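# Refit the band around the carton, corner guard and square

## Task

Slip the band back around the carton so that it passes over both the corner guard and the square. When you finish, the guard must be sitting in its proper spot and the carton must be resting flat and level.

## Robot and tools

Robot: two arms, left_arm and right_arm, facing each other across a table. Each has a parallel gripper and a wrist camera (cam_left_wrist and cam_right_wrist, both 672x504). Base poses in the scene frame: left_arm at (-0.015, +0.451, +0.121) m with quat_wxyz (+0.714, 0, 0, -0.700), on the +y side. right_arm at (+0.007, -0.463, +0.086) m with quat_wxyz (+0.706, 0, 0, +0.709). Arm names do not match left and right in the images.

Frame: the origin is the table centre. The tabletop is at z = +0.020 m and +z is up. Poses, velocities and targets are all given in this frame, and offsets run along its axes. On each gripper the fingers point along its +x axis and close along its y axis. end_effector_position is the midpoint between the fingers, about 3 to 4 cm behind the tips. Only the last 1.5 cm of each finger pad is flat.

The row, used by execute_actions and move: one list of 14 numbers, each in [-1, 1]. The first 7 are left_arm: dx, dy, dz, rx, ry, rz, opening. The next 7 are right_arm in the same order. Always send all 14, even when one arm stays still.
- dx to rz are offsets, not poses. They count from that arm's Hand target as it stood when the action or move began. They do not count from the previous row.
- Scale: 1.0 equals 0.6 m or 180 degrees. rx, ry, rz form a single rotation vector, applied about the Hand target's position. A translation longer than 1.0 may be cut back along its direction.
- Sending the same offset again moves the arm further. Six zeros re-request the current Hand target.
- opening is absolute: +1 is open (0.080 m) and -1 is shut. Empty fingers meet near -0.78. Closing fully from open takes at least about 0.6 s.
- To leave a gripper as it is, resend its present opening. A 0 there is a real command for a half opening.

execute_actions(actions, cameras): actions is a list of actions. Each action is a table of up to 15 rows, one row per 1/30 s step, so one action lasts 0.5 s. A short table repeats its last row to fill the 15 steps. An empty list returns the state, scene number and task, with images. cameras takes a list of names, ["all"] or []. An unknown name makes the call invalid.

move(target, speed, blend, opening_speed, grip_force, blocking, cameras): drives each gripper in a straight line toward a row, or through a list of up to 15 rows.
- Every row in the list is offset from the same starting Hand targets.
- speed: m/s, 0.002 to 4.3, default 0.25. Turn rate is capped at twice that number in rad/s. Give one value, or one per target.
- blend: corner rounding in m. The default 0 means a full stop at each target.
- opening_speed: rate of the opening command per second on the -1..+1 scale, at least 0.2.
- grip_force: N per finger pad, 8 to 34. Give one value or one per arm. It stays in effect until changed.
- blocking=false returns after about 0.5 s while the move continues.
- Limits: a move lasts at least 0.5 s and at most 10 s. It does not avoid obstacles or the other arm.
- The "move:" line reports how it ended: done, off_target, moving, held, blocked or fault, and which limits applied. limits=paced means the pose was clipped; limits=held means steps were withheld. blocked means the gripper stopped far from its goal, usually at an obstacle, and both arms then hold.

wait(seconds 0 to 10): lets time pass with the last commands held. stop(): brakes a running move. zoom_image(camera, region [x0, y0, x1, y1] in pixels, at most 504 by 504): enlarges part of that camera's newest image. finished_scene(scene 1 or 2): ends the scene for good. The goal must then hold without the robot.

Reading results:
- Hand target is the last commanded pose after clipping. The gripper often stops short of it because of friction or sag; resend the missing distance as an offset.
- Printed positions can be off by a few cm, more at long reach.
- grip_measured uses the opening scale and can be about 2 mm off. On a hard part under full squeeze it reads up to about 0.067 narrower than the part. To grip, command about 0.08 below the reading at first contact; a smaller gap gives a gentler hold.
- Joint torques and External joint torques list the six joints from the base outward. External torques fall when an outside force pushes a joint toward larger angles.
- Wrist depth is a 7x7 grid of distances straight ahead of each camera, rows from the top left. "-" means no value.
- MOTOR HOT appears from 50 °C. OVER-TEMPERATURE, OVER-SPEED and TORQUE FAULT lines mean an arm has been halted.

Cautions:
- Orientation is clipped to within 32 degrees of the measured one at each step, so large turns need several steps.
- Check the pose after every move and correct any tilt. Small moves may fail or drift sideways.
- Avoid paths close to an arm's own base. They can flip its shoulder posture; route around the base instead.
- Fast moves lag, overshoot and strike harder. Aiming far past a contact presses harder.
- Contact torque limits in N m: waist 18.2, shoulder 22.5, elbow 22.4, wrist pitch 5.92, wrist yaw 5.9, wrist roll 5.54. A held object's weight counts. Reaching a limit halts that arm for 10 s.
- Stretched arms, held loads and unreachable targets heat the motors.
- Never let the grippers, wrist cameras or arms touch each other, and never grip the other arm's fingers. Avoid straining the camera cables.
- Don't drop parts, release them while they move, or slam into the table or anything heavy. An object that falls off the table fails the task.
- Loose objects may occasionally get nudged.

Each tool is called after "Call:" in YAML: its name, and indented under it one key for each argument.

## Session

Call:
execute_actions:
  actions: []

Scene clock: 0.00 s.
left_arm: end_effector_position=(-0.1564, +0.2458, +0.2585) grip_measured=+1.000 end_effector_quat_wxyz=(+0.734, +0.367, -0.201, -0.535) | right_arm: end_effector_position=(-0.2027, -0.2578, +0.3910) grip_measured=+1.000 end_effector_quat_wxyz=(+0.190, -0.313, -0.054, +0.929)
Joint positions: left_arm=[-1.266 1.581 0.698 -0.997 -1.468 -1.022 0.08] | right_arm=[0.591 1.061 1.215 -0.809 -0.4 -0.558 0.08]
Joint velocities: within noise
Joint torques (N m): no reading
External joint torques (N m): no reading
Heat: left arm: hottest wrist pitch 37 °C (+0.0 °C/min); right arm: hottest wrist roll 34 °C (+0.0 °C/min).
Wrist depth (mm): cam_left_wrist=[- - 736 - 1718 760 543 / - 2258 - 710 872 624 464 / 2522 2027 - 1897 730 511 396 / - - - - 306 274 349 / - - - 350 276 209 293 / - 85 366 287 250 97 - / - - 583 312 297 273 -] | cam_right_wrist=[1718 2136 2197 2332 2627 2821 2893 / 1785 1843 1904 2040 2136 2197 2484 / 1587 1632 1718 1828 1953 2004 2156 / 1428 1474 1576 1644 548 568 608 / 1352 - 455 475 492 97 82 / - 75 417 432 449 440 79 / - 366 387 397 410 420 74]
Hand target: left_arm -0.1570, +0.2456, +0.2599; +0.735, +0.364, -0.201, -0.536 | right_arm -0.2026, -0.2581, +0.3933; +0.190, -0.310, -0.056, +0.930
Tool commands: left_gripper/opening=+1.0 right_gripper/opening=+1.0

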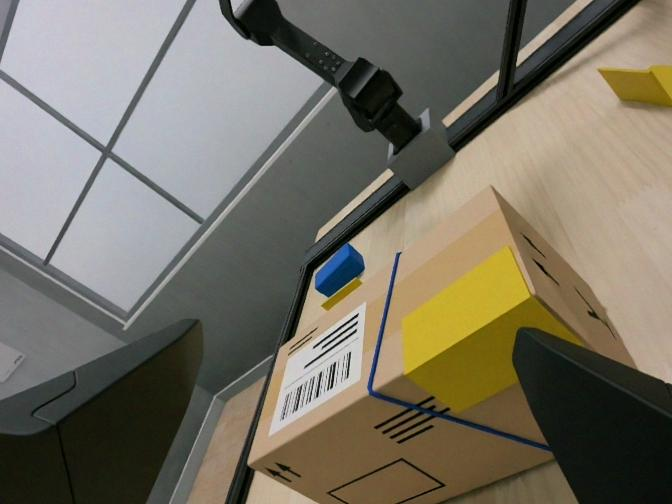

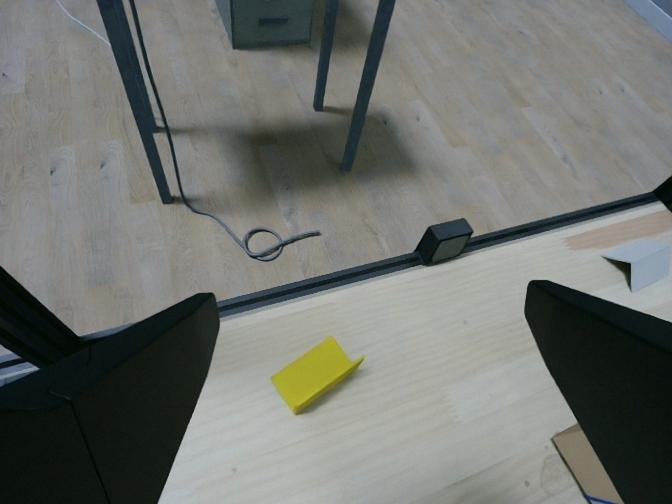

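Call:
move:
  target:
    - [-0.03,0.08,0.25,0,0,0,1,0.2,-0.05,0.05,-0.132,-0.002,-0.4,1]
    - [0.167,0.04,0.3,0.2,0.281,0.035,1,0.25,-0.07,0.05,-0.132,-0.002,-0.4,1]
  blend: 0.03
  speed: 0.35
  cameras: ["all"]

Scene clock: 15.17 s.
left_arm: end_effector_position=(-0.0562, +0.2705, +0.4357) grip_measured=+1.000 end_effector_quat_wxyz=(+0.633, +0.320, +0.319, -0.629) | right_arm: end_effector_position=(-0.0534, -0.2985, +0.4241) grip_measured=+1.000 end_effector_quat_wxyz=(+0.627, -0.299, +0.309, +0.649)
Joint positions: left_arm=[-0.45 0.99 1.478 -1.473 -0.256 -0.356 0.08] | right_arm=[0.666 1.01 1.589 -1.564 0.373 0.545 0.08]
Joint torques (N m): left_arm=[0.29 -0.67 7.17 1.09 0.04 0.21] | right_arm=[-0.32 -1.42 4.28 0.85 0.13 -0.1]
External joint torques (N m): left_arm=[0.3 0.33 2.22 -0.06 0.19 0.2] | right_arm=[-0.32 -0.79 -0.31 -0.31 -0.08 -0.1]
Heat: left arm: hottest wrist pitch 37 °C (+0.0 °C/min); right arm: hottest elbow 35 °C (+7.9 °C/min).
Wrist depth (mm): cam_left_wrist=[626 613 614 613 616 636 1591 / 570 571 578 580 585 585 1670 / 548 538 394 395 538 553 1530 / 514 506 420 436 517 517 1428 / 492 494 494 495 498 503 1340 / - 89 470 470 469 92 - / - 446 450 450 452 92 -] | cam_right_wrist=[1873 614 598 424 424 563 555 / 1731 583 566 545 531 544 540 / 1587 551 543 531 527 515 509 / 1544 525 516 509 498 489 486 / 1465 - 489 482 476 97 82 / - 75 464 460 452 442 79 / - 84 450 445 436 431 74]
Hand target: left_arm -0.0567, +0.2696, +0.4399; +0.632, +0.316, +0.316, -0.633 | right_arm -0.0527, -0.3001, +0.4234; +0.633, -0.317, +0.316, +0.632
Off the commanded pose: left_arm 0.004 m, 1 deg | right_arm 0.002 m, 3 deg.
joint sent to its limit (right arm) — joint 4 (wrist pitch), lower limit. The joint targets are off in orientation, not in position.
move: off_target (right_arm)

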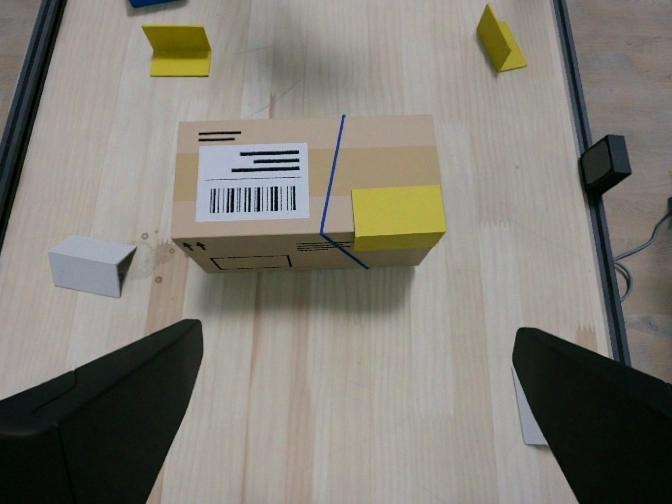

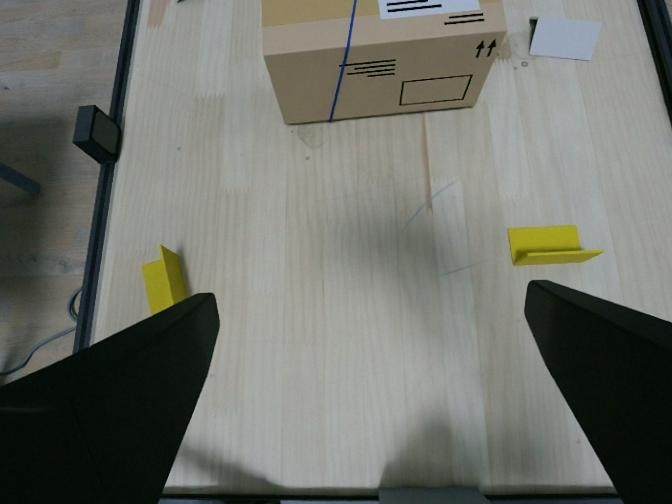

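Call:
zoom_image:
  camera: "cam_left_wrist"
  region: [280, 100, 460, 280]

Call:
zoom_image:
  camera: "cam_right_wrist"
  region: [250, 0, 410, 130]

Scaled by 2.800.

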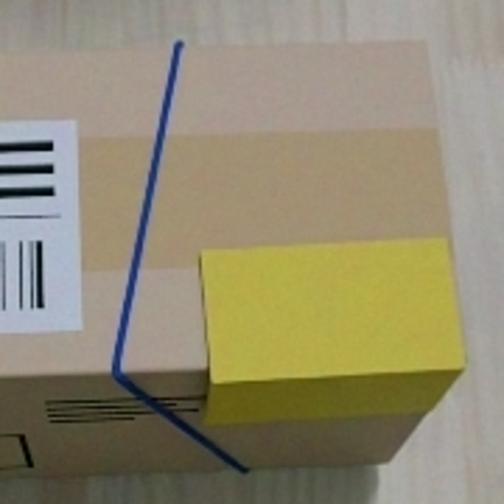

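Scaled by 3.150.

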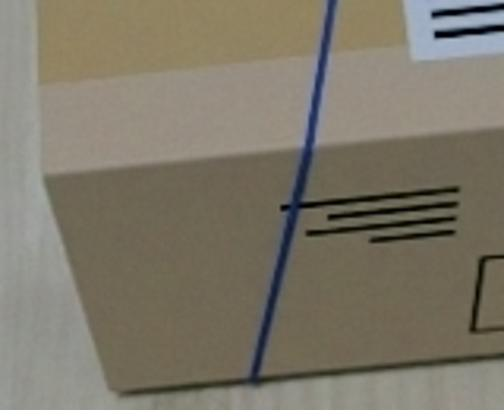

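Call:
move:
  target: [0.0162,-0.22,-0.365,0.1215,0,0,-0.25,0,0,0,0,0,0,1]
  speed: 0.25
  cameras: ["all"]

Scene clock: 42.10 s.
left_arm: end_effector_position=(-0.0469, +0.1400, +0.2210) grip_measured=-0.247 end_effector_quat_wxyz=(+0.562, +0.431, +0.431, -0.559) | right_arm: end_effector_position=(-0.0534, -0.2985, +0.4241) grip_measured=+1.000 end_effector_quat_wxyz=(+0.627, -0.299, +0.309, +0.649)
Joint positions: left_arm=[-0.138 1.538 1.07 -0.845 -0.034 -0.118 0.024] | right_arm=[0.666 1.01 1.589 -1.564 0.373 0.545 0.08]
Joint torques (N m): left_arm=[0.24 -4.37 6.9 0.75 0.15 0.19] | right_arm=[-0.34 -1.4 4.29 0.86 0.13 -0.08]
External joint torques (N m): left_arm=[0.3 1.1 1.24 0.04 0.16 0.19] | right_arm=[-0.34 -0.8 -0.27 -0.29 -0.07 -0.08]
Heat: left arm: hottest wrist pitch 39 °C (+2.9 °C/min); right arm: hottest elbow 35 °C (+2.9 °C/min).
Wrist depth (mm): cam_left_wrist=[- 124 124 124 125 125 126 / 125 125 126 126 127 128 128 / 127 127 128 128 128 128 127 / 129 129 129 130 129 128 129 / 271 273 131 132 132 276 277 / 274 273 72 275 - 278 281 / - - - 282 - - -] | cam_right_wrist=[1814 619 595 425 422 559 560 / 1718 583 564 516 530 544 535 / 1598 545 541 531 517 519 512 / 1544 524 514 509 497 488 483 / 1455 - 484 478 473 97 82 / - 75 465 462 453 443 79 / - 84 448 442 435 430 74]
Hand target: left_arm -0.0470, +0.1377, +0.2208; +0.561, +0.431, +0.430, -0.561 | right_arm -0.0527, -0.3001, +0.4234; +0.633, -0.317, +0.316, +0.632
Off the commanded pose: left_arm 0.002 m, 0 deg | right_arm 0.002 m, 3 deg.
joint sent to its limit (right arm) — joint 4 (wrist pitch), lower limit. The joint targets are off in orientation, not in position.
move: off_target (right_arm)

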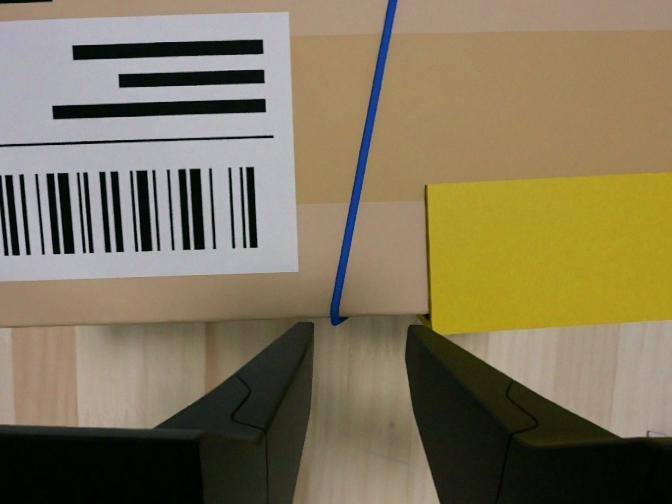

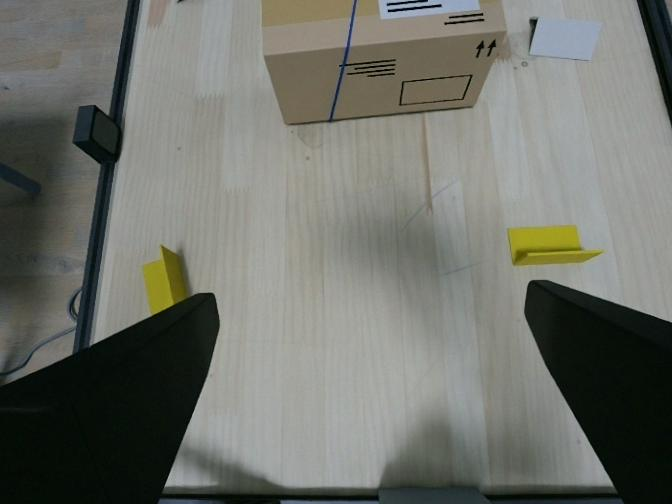

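Call:
move:
  target: [0.0105,-0.005,-0.04,0,0,0,-0.25,0,0,0,0,0,0,1]
  speed: 0.1
  cameras: ["cam_left_wrist"]

Scene clock: 46.60 s.
left_arm: end_effector_position=(-0.0410, +0.1331, +0.2009) grip_measured=-0.247 end_effector_quat_wxyz=(+0.565, +0.427, +0.428, -0.562) | right_arm: end_effector_position=(-0.0534, -0.2985, +0.4241) grip_measured=+1.000 end_effector_quat_wxyz=(+0.627, -0.299, +0.309, +0.649)
Joint positions: left_arm=[-0.114 1.573 1.019 -0.745 -0.028 -0.095 0.024] | right_arm=[0.666 1.01 1.589 -1.564 0.373 0.545 0.08]
Joint torques (N m): left_arm=[0.22 -4.58 5.2 0.78 0.17 0.22] | right_arm=[-0.3 -1.41 4.23 0.86 0.13 -0.09]
External joint torques (N m): left_arm=[0.21 1.02 -0.38 0.05 0.19 0.22] | right_arm=[-0.3 -0.73 -0.38 -0.29 -0.08 -0.09]
Heat: left arm: hottest wrist pitch 39 °C (+2.6 °C/min); right arm: hottest elbow 35 °C (+2.6 °C/min).
Wrist depth (mm): cam_left_wrist=[- 105 106 106 106 107 107 / - 106 107 107 107 108 109 / - 108 108 108 109 110 110 / 109 109 110 110 111 109 109 / 110 111 - 111 111 110 111 / 252 112 72 255 - 257 260 / - - - 258 - - -] | cam_right_wrist=[1858 614 594 426 422 566 560 / 1718 579 567 519 528 541 531 / 1644 547 540 531 522 515 507 / 1513 527 517 508 498 484 483 / 1494 - 482 484 474 97 82 / - 75 465 459 453 443 79 / - 84 451 445 438 433 74]
Hand target: left_arm -0.0407, +0.1346, +0.1968; +0.561, +0.431, +0.430, -0.561 | right_arm -0.0527, -0.3001, +0.4234; +0.633, -0.317, +0.316, +0.632
Off the commanded pose: left_arm 0.004 m, 1 deg | right_arm 0.002 m, 3 deg.
joint sent to its limit (right arm) — joint 4 (wrist pitch), lower limit. The joint targets are off in orientation, not in position.
move: off_target (right_arm)
Images, in order (width x height): cam_left_wrist 672x504.

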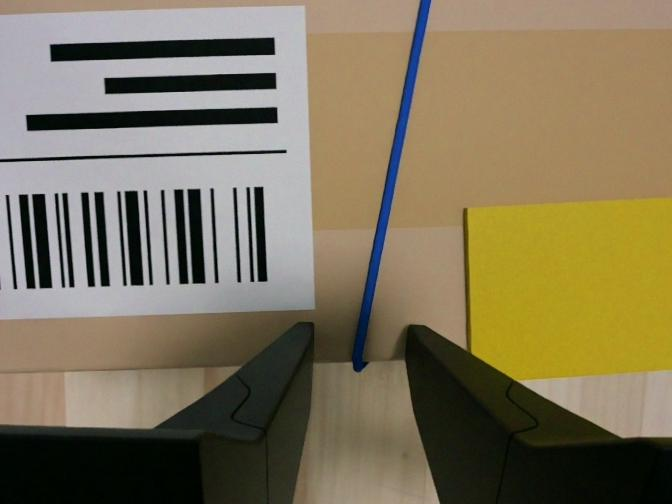

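Call:
move:
  target:
    - [0,0,-0.0155,0.004,0,0,-0.25,0,0,0,0,0,0,1]
    - [0,0,-0.0155,0.004,0,0,-1,0,0,0,0,0,0,1]
  speed: 0.05
  opening_speed: 1.0
  cameras: ["cam_left_wrist"]

Scene clock: 50.67 s.
left_arm: end_effector_position=(-0.0410, +0.1296, +0.1984) grip_measured=-0.768 end_effector_quat_wxyz=(+0.568, +0.422, +0.425, -0.565) | right_arm: end_effector_position=(-0.0534, -0.2985, +0.4241) grip_measured=+1.000 end_effector_quat_wxyz=(+0.627, -0.299, +0.309, +0.649)
Joint positions: left_arm=[-0.112 1.58 1.012 -0.718 -0.027 -0.094 0] | right_arm=[0.666 1.01 1.589 -1.564 0.373 0.545 0.08]
Joint torques (N m): left_arm=[0.19 -3.08 4.32 0.45 0.19 0.21] | right_arm=[-0.31 -1.47 4.2 0.85 0.13 -0.08]
External joint torques (N m): left_arm=[0.21 2.49 -1.22 -0.3 0.2 0.21] | right_arm=[-0.3 -0.71 -0.44 -0.29 -0.08 -0.08]
Heat: left arm: hottest wrist pitch 39 °C (+2.4 °C/min); right arm: hottest elbow 35 °C (+2.4 °C/min).
Wrist depth (mm): cam_left_wrist=[- 106 106 107 107 108 109 / - 107 107 108 108 109 110 / - 107 108 109 110 110 111 / 108 108 109 110 111 108 109 / 109 110 111 110 111 109 110 / 251 251 - 73 - 111 258 / - - - - - - -] | cam_right_wrist=[1785 621 600 426 424 559 557 / 1744 583 567 518 533 545 536 / 1609 547 540 531 522 517 510 / - 522 521 508 498 489 485 / 1474 454 485 483 475 97 82 / - 75 463 464 454 445 79 / - 84 445 440 435 435 74]
Hand target: left_arm -0.0407, +0.1346, +0.1875; +0.558, +0.434, +0.434, -0.559 | right_arm -0.0527, -0.3001, +0.4234; +0.633, -0.317, +0.316, +0.632
Off the commanded pose: left_arm 0.012 m, 2 deg | right_arm 0.002 m, 3 deg.
joint sent to its limit (right arm) — joint 4 (wrist pitch), lower limit. The joint targets are off in orientation, not in position.
move: off_target (left_arm, right_arm); target 2's new opening was sent with left_arm's hand 0.011 m and 1 deg from that target
Images, in order (width x height): cam_left_wrist 672x504.

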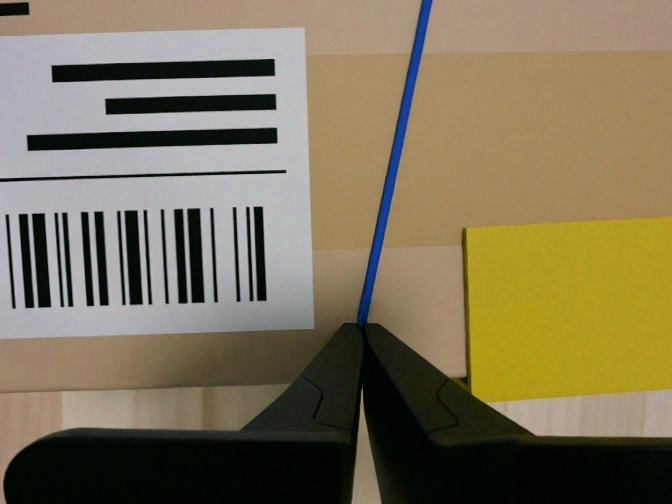

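Call:
move:
  target: [0,0.0,0.04,0.0,0,0,-1,0,0,0,0,0,0,1]
  speed: 0.05
  cameras: ["cam_left_wrist"]

Scene clock: 53.07 s.
left_arm: end_effector_position=(-0.0408, +0.1380, +0.2049) grip_measured=-0.769 end_effector_quat_wxyz=(+0.556, +0.438, +0.439, -0.553) | right_arm: end_effector_position=(-0.0534, -0.2985, +0.4241) grip_measured=+1.000 end_effector_quat_wxyz=(+0.627, -0.299, +0.309, +0.649)
Joint positions: left_arm=[-0.112 1.58 1.052 -0.812 -0.023 -0.094 0] | right_arm=[0.666 1.01 1.589 -1.564 0.373 0.545 0.08]
Joint torques (N m): left_arm=[0.18 -6.13 7.89 0.05 0.04 0.22] | right_arm=[-0.27 -1.45 4.21 0.86 0.11 -0.07]
External joint torques (N m): left_arm=[0.18 -0.46 2.31 -0.63 0.06 0.22] | right_arm=[-0.26 -0.71 -0.41 -0.27 -0.09 -0.08]
Heat: left arm: hottest wrist pitch 39 °C (+2.3 °C/min); right arm: hottest elbow 35 °C (+2.3 °C/min).
Wrist depth (mm): cam_left_wrist=[- 106 106 107 107 107 108 / - 107 108 109 109 109 110 / - 109 110 110 111 110 111 / 111 111 113 113 114 111 112 / 114 115 257 - 115 113 114 / 259 260 - 73 261 266 266 / - - - - - - -] | cam_right_wrist=[1843 614 600 427 422 555 566 / 1680 581 566 517 534 544 533 / 1598 547 536 531 522 517 506 / 1523 521 509 509 499 487 484 / 1465 - 485 482 473 97 82 / - 75 464 462 453 441 79 / - 84 446 447 438 434 74]
Hand target: left_arm -0.0407, +0.1346, +0.2115; +0.558, +0.434, +0.434, -0.559 | right_arm -0.0527, -0.3001, +0.4234; +0.633, -0.317, +0.316, +0.632
Off the commanded pose: left_arm 0.007 m, 1 deg | right_arm 0.002 m, 3 deg.
joint sent to its limit (right arm) — joint 4 (wrist pitch), lower limit. The joint targets are off in orientation, not in position.
move: off_target (right_arm)
Images, in order (width x height): cam_left_wrist 672x504.

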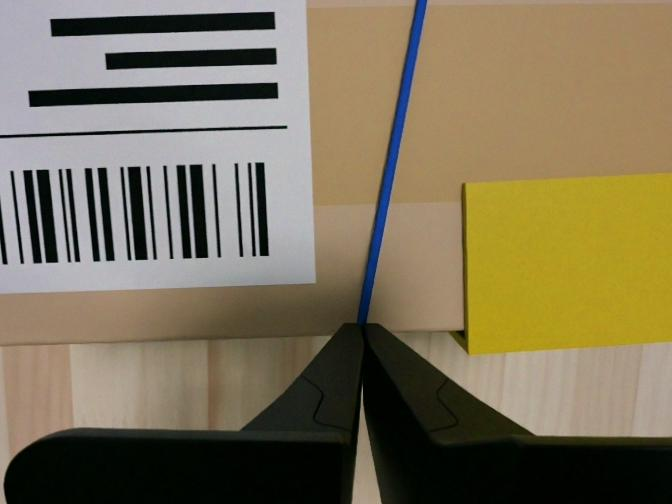

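Call:
zoom_image:
  camera: "cam_left_wrist"
  region: [300, 270, 480, 390]

Scaled by 2.800.

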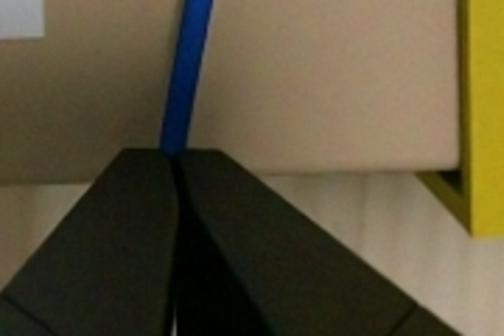

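Call:
move:
  target: [0,0.0,0.025,0.0,0,0,-1,0,0,0,0,0,0,1]
  speed: 0.06
  cameras: ["cam_left_wrist"]

Scene clock: 57.27 s.
left_arm: end_effector_position=(-0.0408, +0.1381, +0.2155) grip_measured=-0.769 end_effector_quat_wxyz=(+0.553, +0.442, +0.443, -0.550) | right_arm: end_effector_position=(-0.0534, -0.2985, +0.4241) grip_measured=+1.000 end_effector_quat_wxyz=(+0.627, -0.299, +0.309, +0.649)
Joint positions: left_arm=[-0.112 1.579 1.098 -0.873 -0.023 -0.094 0] | right_arm=[0.666 1.01 1.589 -1.564 0.373 0.545 0.08]
Joint torques (N m): left_arm=[0.15 -7.52 8.11 0.03 0.03 0.2] | right_arm=[-0.34 -1.47 4.26 0.87 0.12 -0.08]
External joint torques (N m): left_arm=[0.15 -1.9 2.54 -0.62 0.05 0.2] | right_arm=[-0.34 -0.73 -0.35 -0.26 -0.09 -0.08]
Heat: left arm: hottest wrist pitch 38 °C (+1.0 °C/min); right arm: hottest elbow 35 °C (+2.1 °C/min).
Wrist depth (mm): cam_left_wrist=[- 114 114 115 116 116 117 / - 117 117 118 118 119 119 / - 119 120 120 121 120 120 / - 122 122 122 123 122 122 / 266 124 125 125 126 124 124 / 272 272 - 73 272 276 279 / - - - - - - -] | cam_right_wrist=[1843 619 597 426 425 560 563 / 1680 579 568 522 529 547 535 / 1609 552 539 535 528 515 510 / 1544 518 514 510 496 487 481 / 1494 - 485 483 474 97 82 / - 75 464 462 455 443 79 / - 84 445 441 438 432 74]
Hand target: left_arm -0.0407, +0.1345, +0.2265; +0.558, +0.434, +0.434, -0.559 | right_arm -0.0527, -0.3001, +0.4234; +0.633, -0.317, +0.316, +0.632
Off the commanded pose: left_arm 0.012 m, 2 deg | right_arm 0.002 m, 3 deg.
joint sent to its limit (right arm) — joint 4 (wrist pitch), lower limit. The joint targets are off in orientation, not in position.
move: off_target (left_arm, right_arm)
Images, in order (width x height): cam_left_wrist 672x504.

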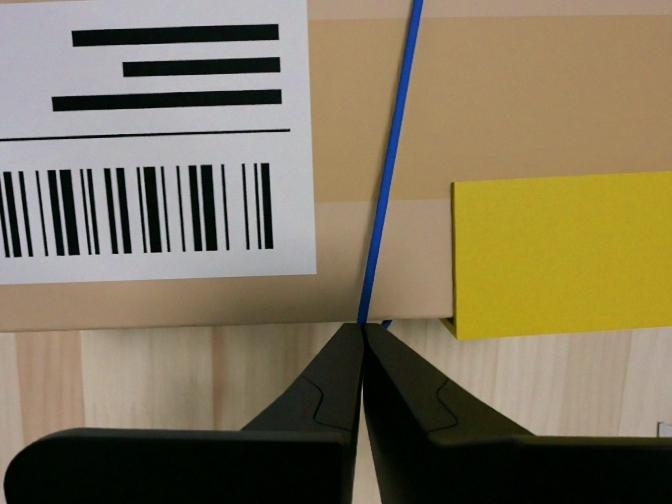

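Call:
move:
  target:
    - [0,0.026,0.014,0,0,0,-1,0,0,0,0,0,0,1]
    - [-0.1,0.026,0.014,0,0,0,-1,0,0,0,0,0,0,1]
  speed: 0.1
  blend: 0.005
  cameras: ["cam_left_wrist"]

Scene clock: 69.37 s.
left_arm: end_effector_position=(-0.0985, +0.1530, +0.2305) grip_measured=-0.769 end_effector_quat_wxyz=(+0.556, +0.437, +0.436, -0.557) | right_arm: end_effector_position=(-0.0534, -0.2985, +0.4241) grip_measured=+1.000 end_effector_quat_wxyz=(+0.627, -0.299, +0.309, +0.649)
Joint positions: left_arm=[-0.328 1.54 1.116 -0.917 -0.073 -0.297 0] | right_arm=[0.666 1.01 1.589 -1.564 0.373 0.545 0.08]
Joint torques (N m): left_arm=[-0.59 -4.89 8.32 -0.09 -0.13 -0.15] | right_arm=[-0.32 -1.41 4.25 0.85 0.12 -0.09]
External joint torques (N m): left_arm=[-0.59 0.56 2.66 -0.76 -0.07 -0.16] | right_arm=[-0.32 -0.66 -0.35 -0.27 -0.09 -0.09]
Heat: left arm: hottest wrist pitch 38 °C (+1.0 °C/min); right arm: hottest elbow 35 °C (+1.0 °C/min).
Wrist depth (mm): cam_left_wrist=[- 131 131 131 132 262 264 / 133 133 133 133 134 268 269 / 135 136 136 133 134 274 275 / 139 138 139 134 136 278 280 / 281 283 283 282 285 285 284 / 286 287 - 73 288 291 289 / - - - - - - -] | cam_right_wrist=[1828 618 594 426 424 567 566 / 1705 577 567 515 539 547 538 / 1576 548 538 533 525 516 508 / 1523 529 511 507 500 490 484 / 1455 - 487 483 473 97 82 / - 75 468 460 455 445 79 / - 84 449 441 439 432 74]
Hand target: left_arm -0.1007, +0.1502, +0.2349; +0.558, +0.434, +0.434, -0.559 | right_arm -0.0527, -0.3001, +0.4234; +0.633, -0.317, +0.316, +0.632
Off the commanded pose: left_arm 0.006 m, 1 deg | right_arm 0.002 m, 3 deg.
joint sent to its limit (right arm) — joint 4 (wrist pitch), lower limit. The joint targets are off in orientation, not in position.
move: off_target (right_arm)
Images, in order (width x height): cam_left_wrist 672x504.

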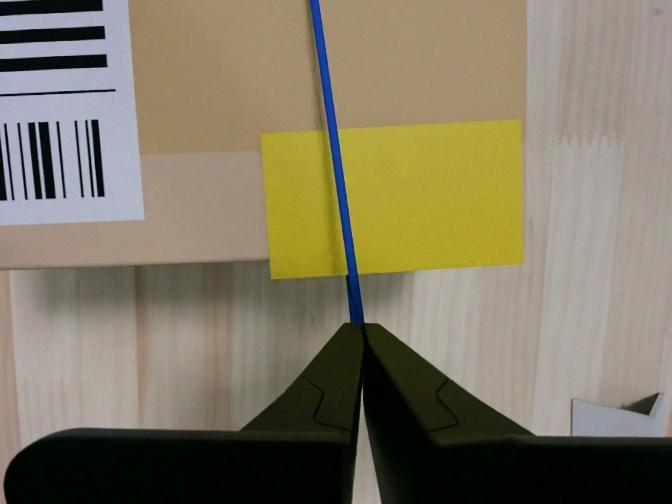

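Call:
move:
  target:
    - [-0.005,-0.008,-0.05,0,0,0,-1,0,0,0,0,0,0,1]
    - [-0.005,-0.008,-0.05,0,0,0,-0.4,0,0,0,0,0,0,1]
    - [-0.005,0.02,0.0,0,0,0,-0.4,0,0,0,0,0,0,1]
    - [0.0,0.18,0.15,-0.1215,0,0,-0.4,0,0,0,0,0,0,-0.25]
    - [0.0,0.18,0.15,-0.1215,0,0,-0.4,-0.025,0.505,-0.305,-0.1215,0,0,-0.25]
  speed: [0.07,0.07,0.1,0.2,0.25]
  blend: [0,0,0.01,0.02,0]
  cameras: ["all"]

Scene clock: 81.63 s.
left_arm: end_effector_position=(-0.1015, +0.2580, +0.3229) grip_measured=-0.403 end_effector_quat_wxyz=(+0.627, +0.326, +0.321, -0.630) | right_arm: end_effector_position=(-0.0673, +0.0007, +0.2401) grip_measured=-0.246 end_effector_quat_wxyz=(+0.562, -0.433, +0.430, +0.559)
Joint positions: left_arm=[-0.704 0.924 0.961 -1.101 -0.376 -0.579 0.017] | right_arm=[0.171 2.157 2.082 -1.241 0.05 0.169 0.024]
Joint torques (N m): left_arm=[-0.3 -2.21 6.61 0.84 -0.48 -0.18] | right_arm=[-0.21 -7.53 7.41 0.47 -0.08 -0.08]
External joint torques (N m): left_arm=[-0.31 -0.62 0.73 -0.16 -0.25 -0.18] | right_arm=[-0.19 2.35 1.62 -0.25 -0.12 -0.08]
Heat: left arm: hottest wrist pitch 37 °C (-1.0 °C/min); right arm: hottest elbow 35 °C (+0.0 °C/min).
Wrist depth (mm): cam_left_wrist=[464 295 298 298 467 472 1520 / 283 282 283 287 439 449 470 / 269 272 272 284 417 423 430 / 396 388 389 393 398 405 403 / 376 378 382 382 382 380 383 / 361 363 72 89 - 345 366 / - - - 345 - - -] | cam_right_wrist=[- 127 127 127 126 125 126 / 264 131 131 130 129 130 129 / 273 134 134 134 134 133 133 / 280 138 138 279 280 279 278 / 290 289 - 285 89 286 288 / 298 - 64 298 77 - - / - - - 310 - - -]
Hand target: left_arm -0.1007, +0.2582, +0.3249; +0.630, +0.320, +0.320, -0.631 | right_arm -0.0675, +0.0029, +0.2403; +0.561, -0.431, +0.430, +0.561
Off the commanded pose: left_arm 0.002 m, 1 deg | right_arm 0.002 m, 0 deg.
move: done; blend cut to 0 m at target 4; target 4's new opening was sent with right_arm's hand 0.002 m and 3 deg from that target

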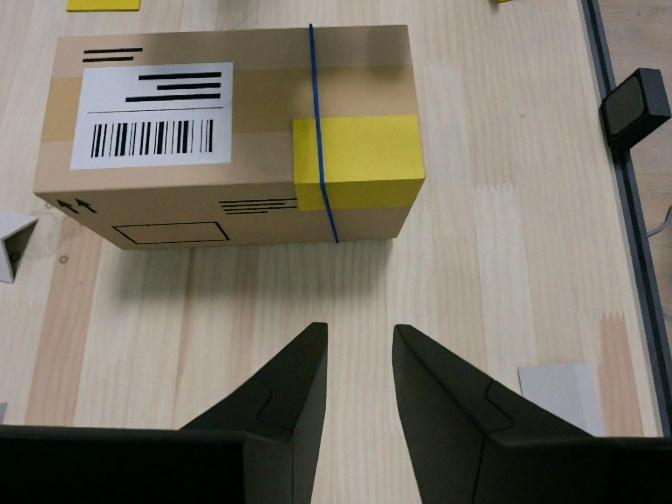

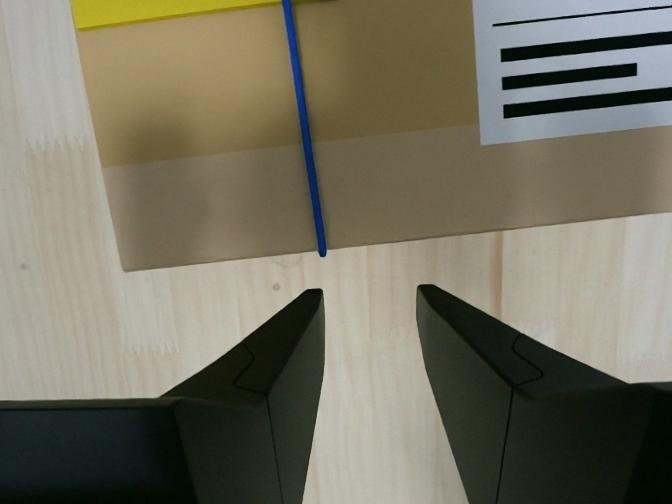

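Call:
move:
  target:
    - [0,0,0,0,0,0,-0.4,-0.0233,0.0275,-0.062,0,0,0,-0.25]
    - [0,0,0,0,0,0,-0.4,-0.0233,0.0275,-0.062,0,0,0,-1]
    - [0,0,0,0,0,0,-0.4,-0.0233,0.006,-0.028,0,0,0,-1]
    - [0,0,0,0,0,0,-0.4,-0.0533,0.006,-0.028,0,0,0,-1]
  speed: [0.08,0.07,0.08,0.08]
  blend: [0,0,0.004,0]
  cameras: ["all"]

Scene clock: 93.27 s.
left_arm: end_effector_position=(-0.1015, +0.2580, +0.3229) grip_measured=-0.403 end_effector_quat_wxyz=(+0.627, +0.326, +0.321, -0.630) | right_arm: end_effector_position=(-0.0984, +0.0059, +0.2148) grip_measured=-0.769 end_effector_quat_wxyz=(+0.558, -0.438, +0.433, +0.556)
Joint positions: left_arm=[-0.704 0.924 0.961 -1.101 -0.376 -0.579 0.017] | right_arm=[0.237 2.216 2.08 -1.198 0.064 0.231 0]
Joint torques (N m): left_arm=[-0.34 -2.29 6.58 0.82 -0.46 -0.18] | right_arm=[0.2 -9.62 7.53 0.1 0.04 0.15]
External joint torques (N m): left_arm=[-0.34 -0.69 0.64 -0.21 -0.24 -0.18] | right_arm=[0.2 0.68 1.69 -0.61 -0.01 0.14]
Heat: left arm: hottest wrist pitch 37 °C (-2.0 °C/min); right arm: hottest elbow 37 °C (+2.0 °C/min).
Wrist depth (mm): cam_left_wrist=[466 297 298 297 465 475 1591 / 283 280 280 287 443 448 440 / 269 270 272 283 417 421 433 / 396 387 393 391 398 404 407 / 375 377 380 382 383 382 386 / 360 365 72 90 - - 366 / - - - 344 - - -] | cam_right_wrist=[228 99 100 100 100 101 100 / 236 104 103 103 104 103 103 / 243 108 107 107 107 107 107 / 253 251 111 110 110 110 254 / 261 261 259 88 257 261 261 / 269 266 - - - - 267 / - - - - - - -]
Hand target: left_arm -0.1007, +0.2582, +0.3249; +0.630, +0.320, +0.320, -0.631 | right_arm -0.0996, +0.0064, +0.2236; +0.561, -0.431, +0.430, +0.561
Off the commanded pose: left_arm 0.002 m, 1 deg | right_arm 0.009 m, 1 deg.
move: off_target (right_arm)

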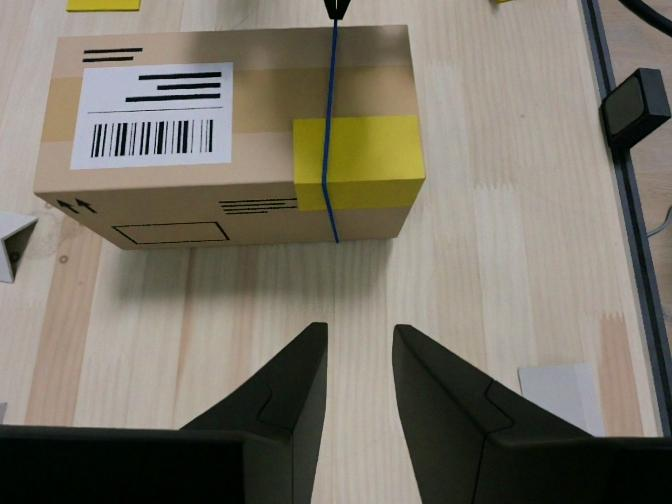

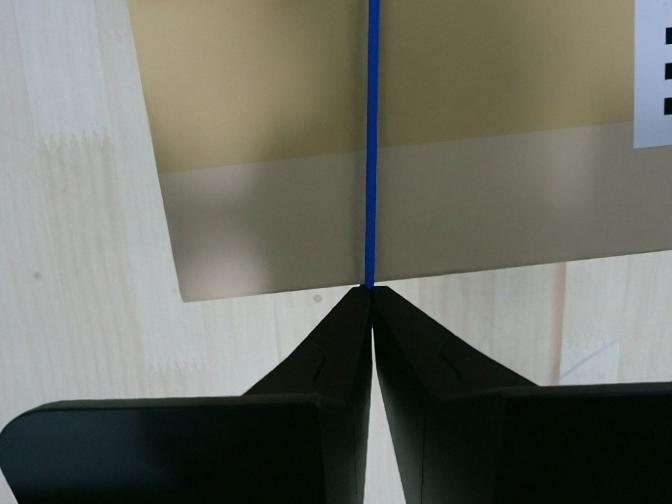

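Call:
move:
  target:
    - [0,0,0,0,0,0,-0.4,0,0.0215,-0.034,0,0,0,-1]
    - [0,0,0,0,0,0,-0.4,0,0.0215,-0.034,0,0,0,-0.4]
    - [0,0,0,0,0,0,-0.4,0,-0.02,0.03,0,0,0,-0.4]
    - [0,0,0,0,0,0,-0.25,0.03,-0.36,0.15,0.1215,0,0,-0.4]
    - [0.0162,-0.205,-0.173,0.1215,0,0,-0.25,0.06,-0.46,0.28,0.1215,0,0,-0.4]
  speed: [0.06,0.07,0.1,0.25,0.2]
  blend: [0,0,0.01,0.03,0]
  cameras: ["all"]

Scene clock: 102.80 s.
left_arm: end_effector_position=(-0.0900, +0.1392, +0.2189) grip_measured=-0.253 end_effector_quat_wxyz=(+0.559, +0.436, +0.435, -0.555) | right_arm: end_effector_position=(-0.0635, -0.2694, +0.3874) grip_measured=-0.404 end_effector_quat_wxyz=(+0.631, -0.323, +0.317, +0.630)
Joint positions: left_arm=[-0.287 1.588 1.116 -0.864 -0.069 -0.263 0.024] | right_arm=[0.594 1.049 1.438 -1.42 0.344 0.498 0.017]
Joint torques (N m): left_arm=[0.11 -4.55 7.99 0.38 0.1 0.18] | right_arm=[0.35 -1.79 6.9 0.88 0.36 0.15]
External joint torques (N m): left_arm=[0.08 1.18 2.37 -0.3 0.16 0.18] | right_arm=[0.33 -0.21 1.68 -0.21 0.17 0.14]
Heat: left arm: hottest wrist pitch 38 °C (-1.0 °C/min); right arm: hottest elbow 37 °C (+2.0 °C/min).
Wrist depth (mm): cam_left_wrist=[- 120 120 121 121 122 255 / 122 122 123 123 123 123 260 / - 124 125 124 123 124 264 / - 126 127 124 124 125 269 / 269 269 129 126 270 275 274 / 274 273 72 277 - 277 278 / - - - 282 - - -] | cam_right_wrist=[1587 525 517 378 395 508 510 / 501 504 497 488 491 494 490 / 1455 481 480 476 473 470 470 / 474 463 463 460 453 452 448 / 448 443 452 99 87 435 435 / 435 - - 422 80 - - / - - - 405 - - -]
Hand target: left_arm -0.0910, +0.1352, +0.2212; +0.558, +0.434, +0.434, -0.559 | right_arm -0.0635, -0.2695, +0.3915; +0.633, -0.317, +0.316, +0.632
Off the commanded pose: left_arm 0.005 m, 0 deg | right_arm 0.004 m, 1 deg.
move: done; blend cut to 0 m at target 4

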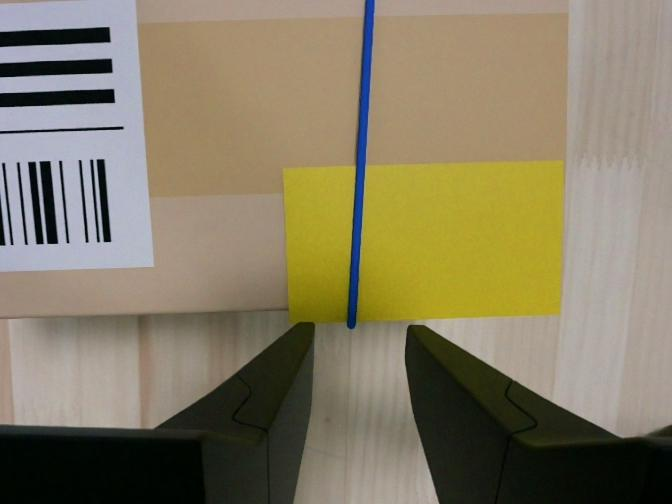

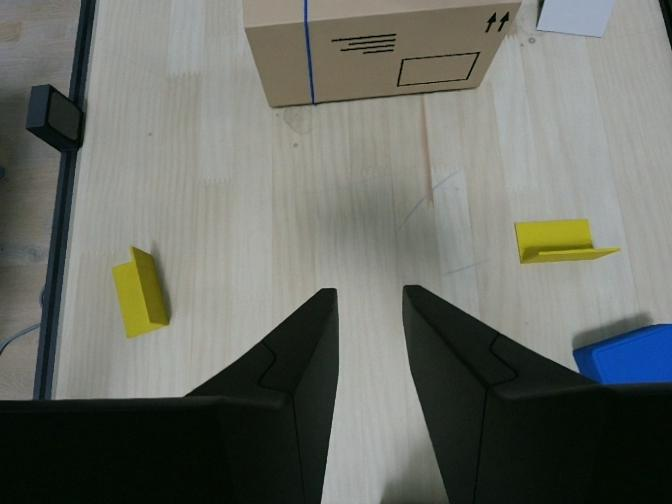

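Call:
move:
  target:
    - [0.0022,0,-0.046,0,0,0,-0.25,0,0,0,0,0,0,-0.4]
    - [0.0022,0,-0.046,0,0,0,-1,0,0,0,0,0,0,-0.4]
    - [0.0022,0.018,-0.008,0,0,0,-1,0,0,0,0,0,0,-0.4]
    - [-0.023,0.018,-0.008,0,0,0,-1,0,0,0,0,0,0,-0.4]
  speed: [0.08,0.07,0.08,0.08]
  blend: [0,0,0.004,0]
  cameras: ["cam_left_wrist"]

Scene clock: 109.80 s.
left_arm: end_effector_position=(-0.1030, +0.1474, +0.2107) grip_measured=-0.769 end_effector_quat_wxyz=(+0.555, +0.439, +0.436, -0.556) | right_arm: end_effector_position=(-0.0635, -0.2694, +0.3874) grip_measured=-0.404 end_effector_quat_wxyz=(+0.631, -0.323, +0.317, +0.630)
Joint positions: left_arm=[-0.337 1.585 1.081 -0.841 -0.075 -0.306 0] | right_arm=[0.594 1.049 1.438 -1.42 0.344 0.498 0.017]
Joint torques (N m): left_arm=[-0.55 -6.13 7.6 -0.22 -0.14 -0.17] | right_arm=[0.36 -1.86 6.82 0.88 0.35 0.12]
External joint torques (N m): left_arm=[-0.56 -0.49 2.04 -0.89 -0.08 -0.18] | right_arm=[0.36 -0.39 1.65 -0.22 0.15 0.12]
Heat: left arm: hottest wrist pitch 37 °C (-2.0 °C/min); right arm: hottest elbow 38 °C (+3.0 °C/min).
Wrist depth (mm): cam_left_wrist=[- 112 112 112 113 114 245 / - 114 115 115 115 115 251 / - 116 116 112 112 117 255 / - 118 119 115 115 118 259 / 261 261 263 118 119 122 265 / 267 267 - 73 266 270 269 / - - - - - - -] | cam_right_wrist=[1587 529 514 382 394 508 507 / 502 501 498 488 489 492 490 / 1484 484 479 480 475 471 468 / 471 464 460 458 455 451 447 / 451 444 452 99 87 438 439 / 437 - - 422 80 - - / - - - 404 - - -]
Hand target: left_arm -0.1049, +0.1460, +0.2164; +0.558, +0.434, +0.434, -0.559 | right_arm -0.0635, -0.2695, +0.3915; +0.633, -0.317, +0.316, +0.632
Off the commanded pose: left_arm 0.006 m, 1 deg | right_arm 0.004 m, 1 deg.
move: done; target 2's new opening was sent with left_arm's hand 0.009 m and 1 deg from that target
Images, in order (width x height): cam_left_wrist 672x504.

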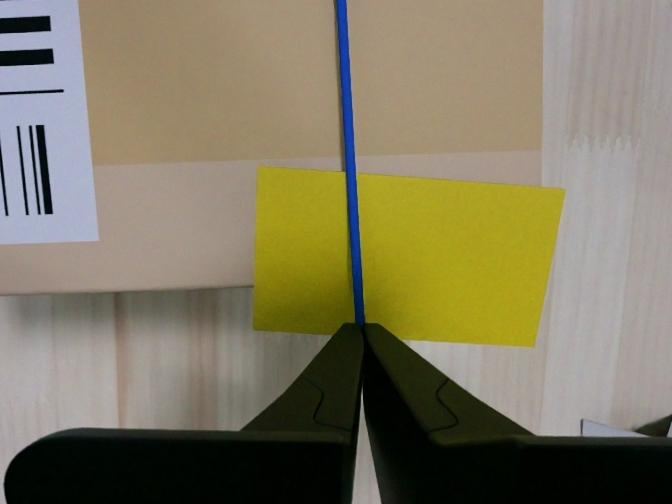

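Call:
move:
  target:
    - [-0.006,0.0,0,0,0,0,-1,0,0,0,0,0,0,-0.4]
    - [-0.006,-0.016,-0.034,0,0,0,-1,0,0,0,0,0,0,-0.4]
    - [-0.006,-0.016,-0.034,0,0,0,-0.4,0,0,0,0,0,0,-0.4]
    - [-0.006,0.0,0.01,0,0,0,-0.4,0,0,0,0,0,0,-0.4]
    - [-0.006,0.17,0.15,-0.1215,0,0,-0.8,0,0,0,0,0,0,-0.4]
  speed: [0.08,0.06,0.07,0.1,0.25]
  blend: [0.003,0,0,0.005,0]
  cameras: ["all"]

Scene clock: 121.50 s.
left_arm: end_effector_position=(-0.1098, +0.2469, +0.3068) grip_measured=-0.770 end_effector_quat_wxyz=(+0.627, +0.323, +0.321, -0.632) | right_arm: end_effector_position=(-0.0635, -0.2694, +0.3874) grip_measured=-0.404 end_effector_quat_wxyz=(+0.631, -0.323, +0.317, +0.630)
Joint positions: left_arm=[-0.701 0.958 0.905 -1.003 -0.374 -0.575 0] | right_arm=[0.594 1.049 1.438 -1.42 0.344 0.498 0.017]
Joint torques (N m): left_arm=[-0.32 -2.65 5.83 0.83 -0.46 -0.18] | right_arm=[0.3 -1.75 6.92 0.88 0.37 0.13]
External joint torques (N m): left_arm=[-0.32 -0.79 -0.14 -0.19 -0.25 -0.18] | right_arm=[0.3 -0.21 1.72 -0.21 0.17 0.13]
Heat: left arm: hottest wrist pitch 37 °C (-1.0 °C/min); right arm: hottest elbow 39 °C (+4.0 °C/min).
Wrist depth (mm): cam_left_wrist=[275 277 277 280 452 452 1581 / 260 262 263 265 426 426 419 / 248 249 254 - 402 406 412 / 373 352 369 373 382 387 389 / 361 360 363 370 365 368 369 / 343 347 - 73 354 354 352 / - - - - - - -] | cam_right_wrist=[1632 527 516 379 392 510 504 / 490 500 500 487 488 489 487 / 1446 481 479 477 474 471 471 / 476 464 462 458 453 453 448 / 447 445 449 99 87 436 439 / 439 - - 421 80 - - / - - - 407 - - -]
Hand target: left_arm -0.1084, +0.2480, +0.3064; +0.630, +0.320, +0.320, -0.631 | right_arm -0.0635, -0.2695, +0.3915; +0.633, -0.317, +0.316, +0.632
Off the commanded pose: left_arm 0.002 m, 0 deg | right_arm 0.004 m, 1 deg.
move: done; blend cut to 0 m at target 1

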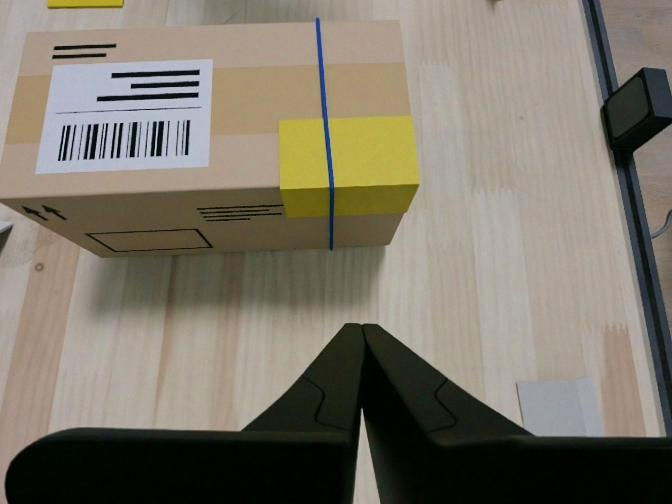

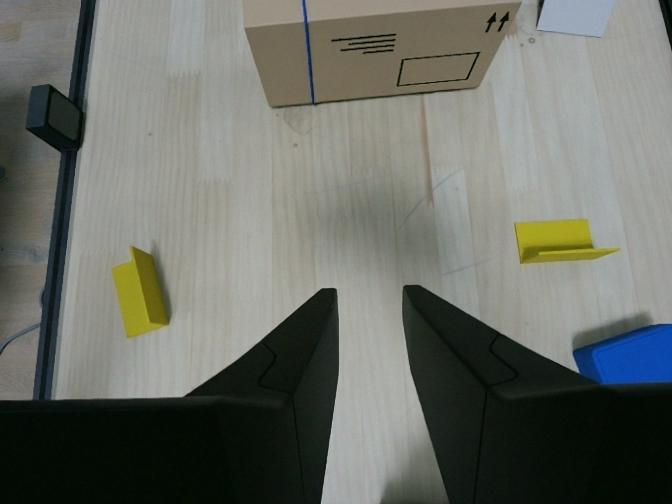

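Call:
zoom_image:
  camera: "cam_left_wrist"
  region: [260, 90, 440, 270]

Call:
zoom_image:
  camera: "cam_right_wrist"
  region: [230, 0, 390, 120]

Scaled by 2.800.

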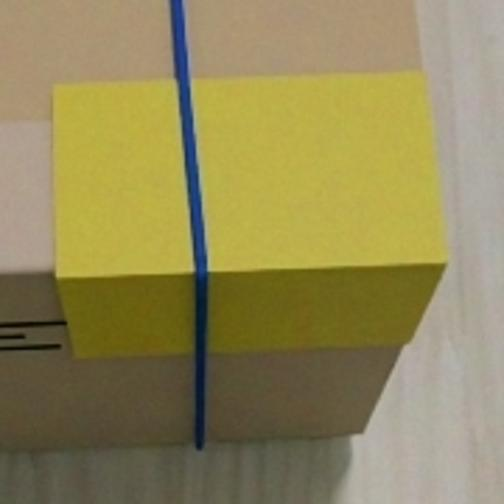

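Scaled by 3.150.

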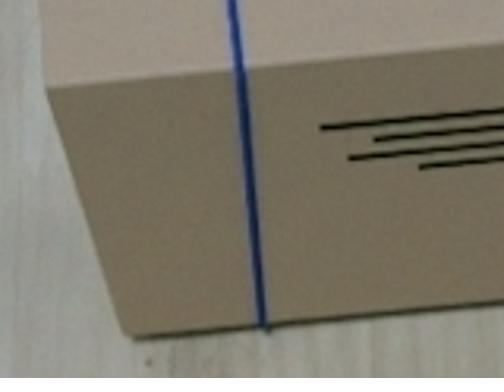

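Call:
finished_scene:
  scene: 1

The scene is finished: the task was done.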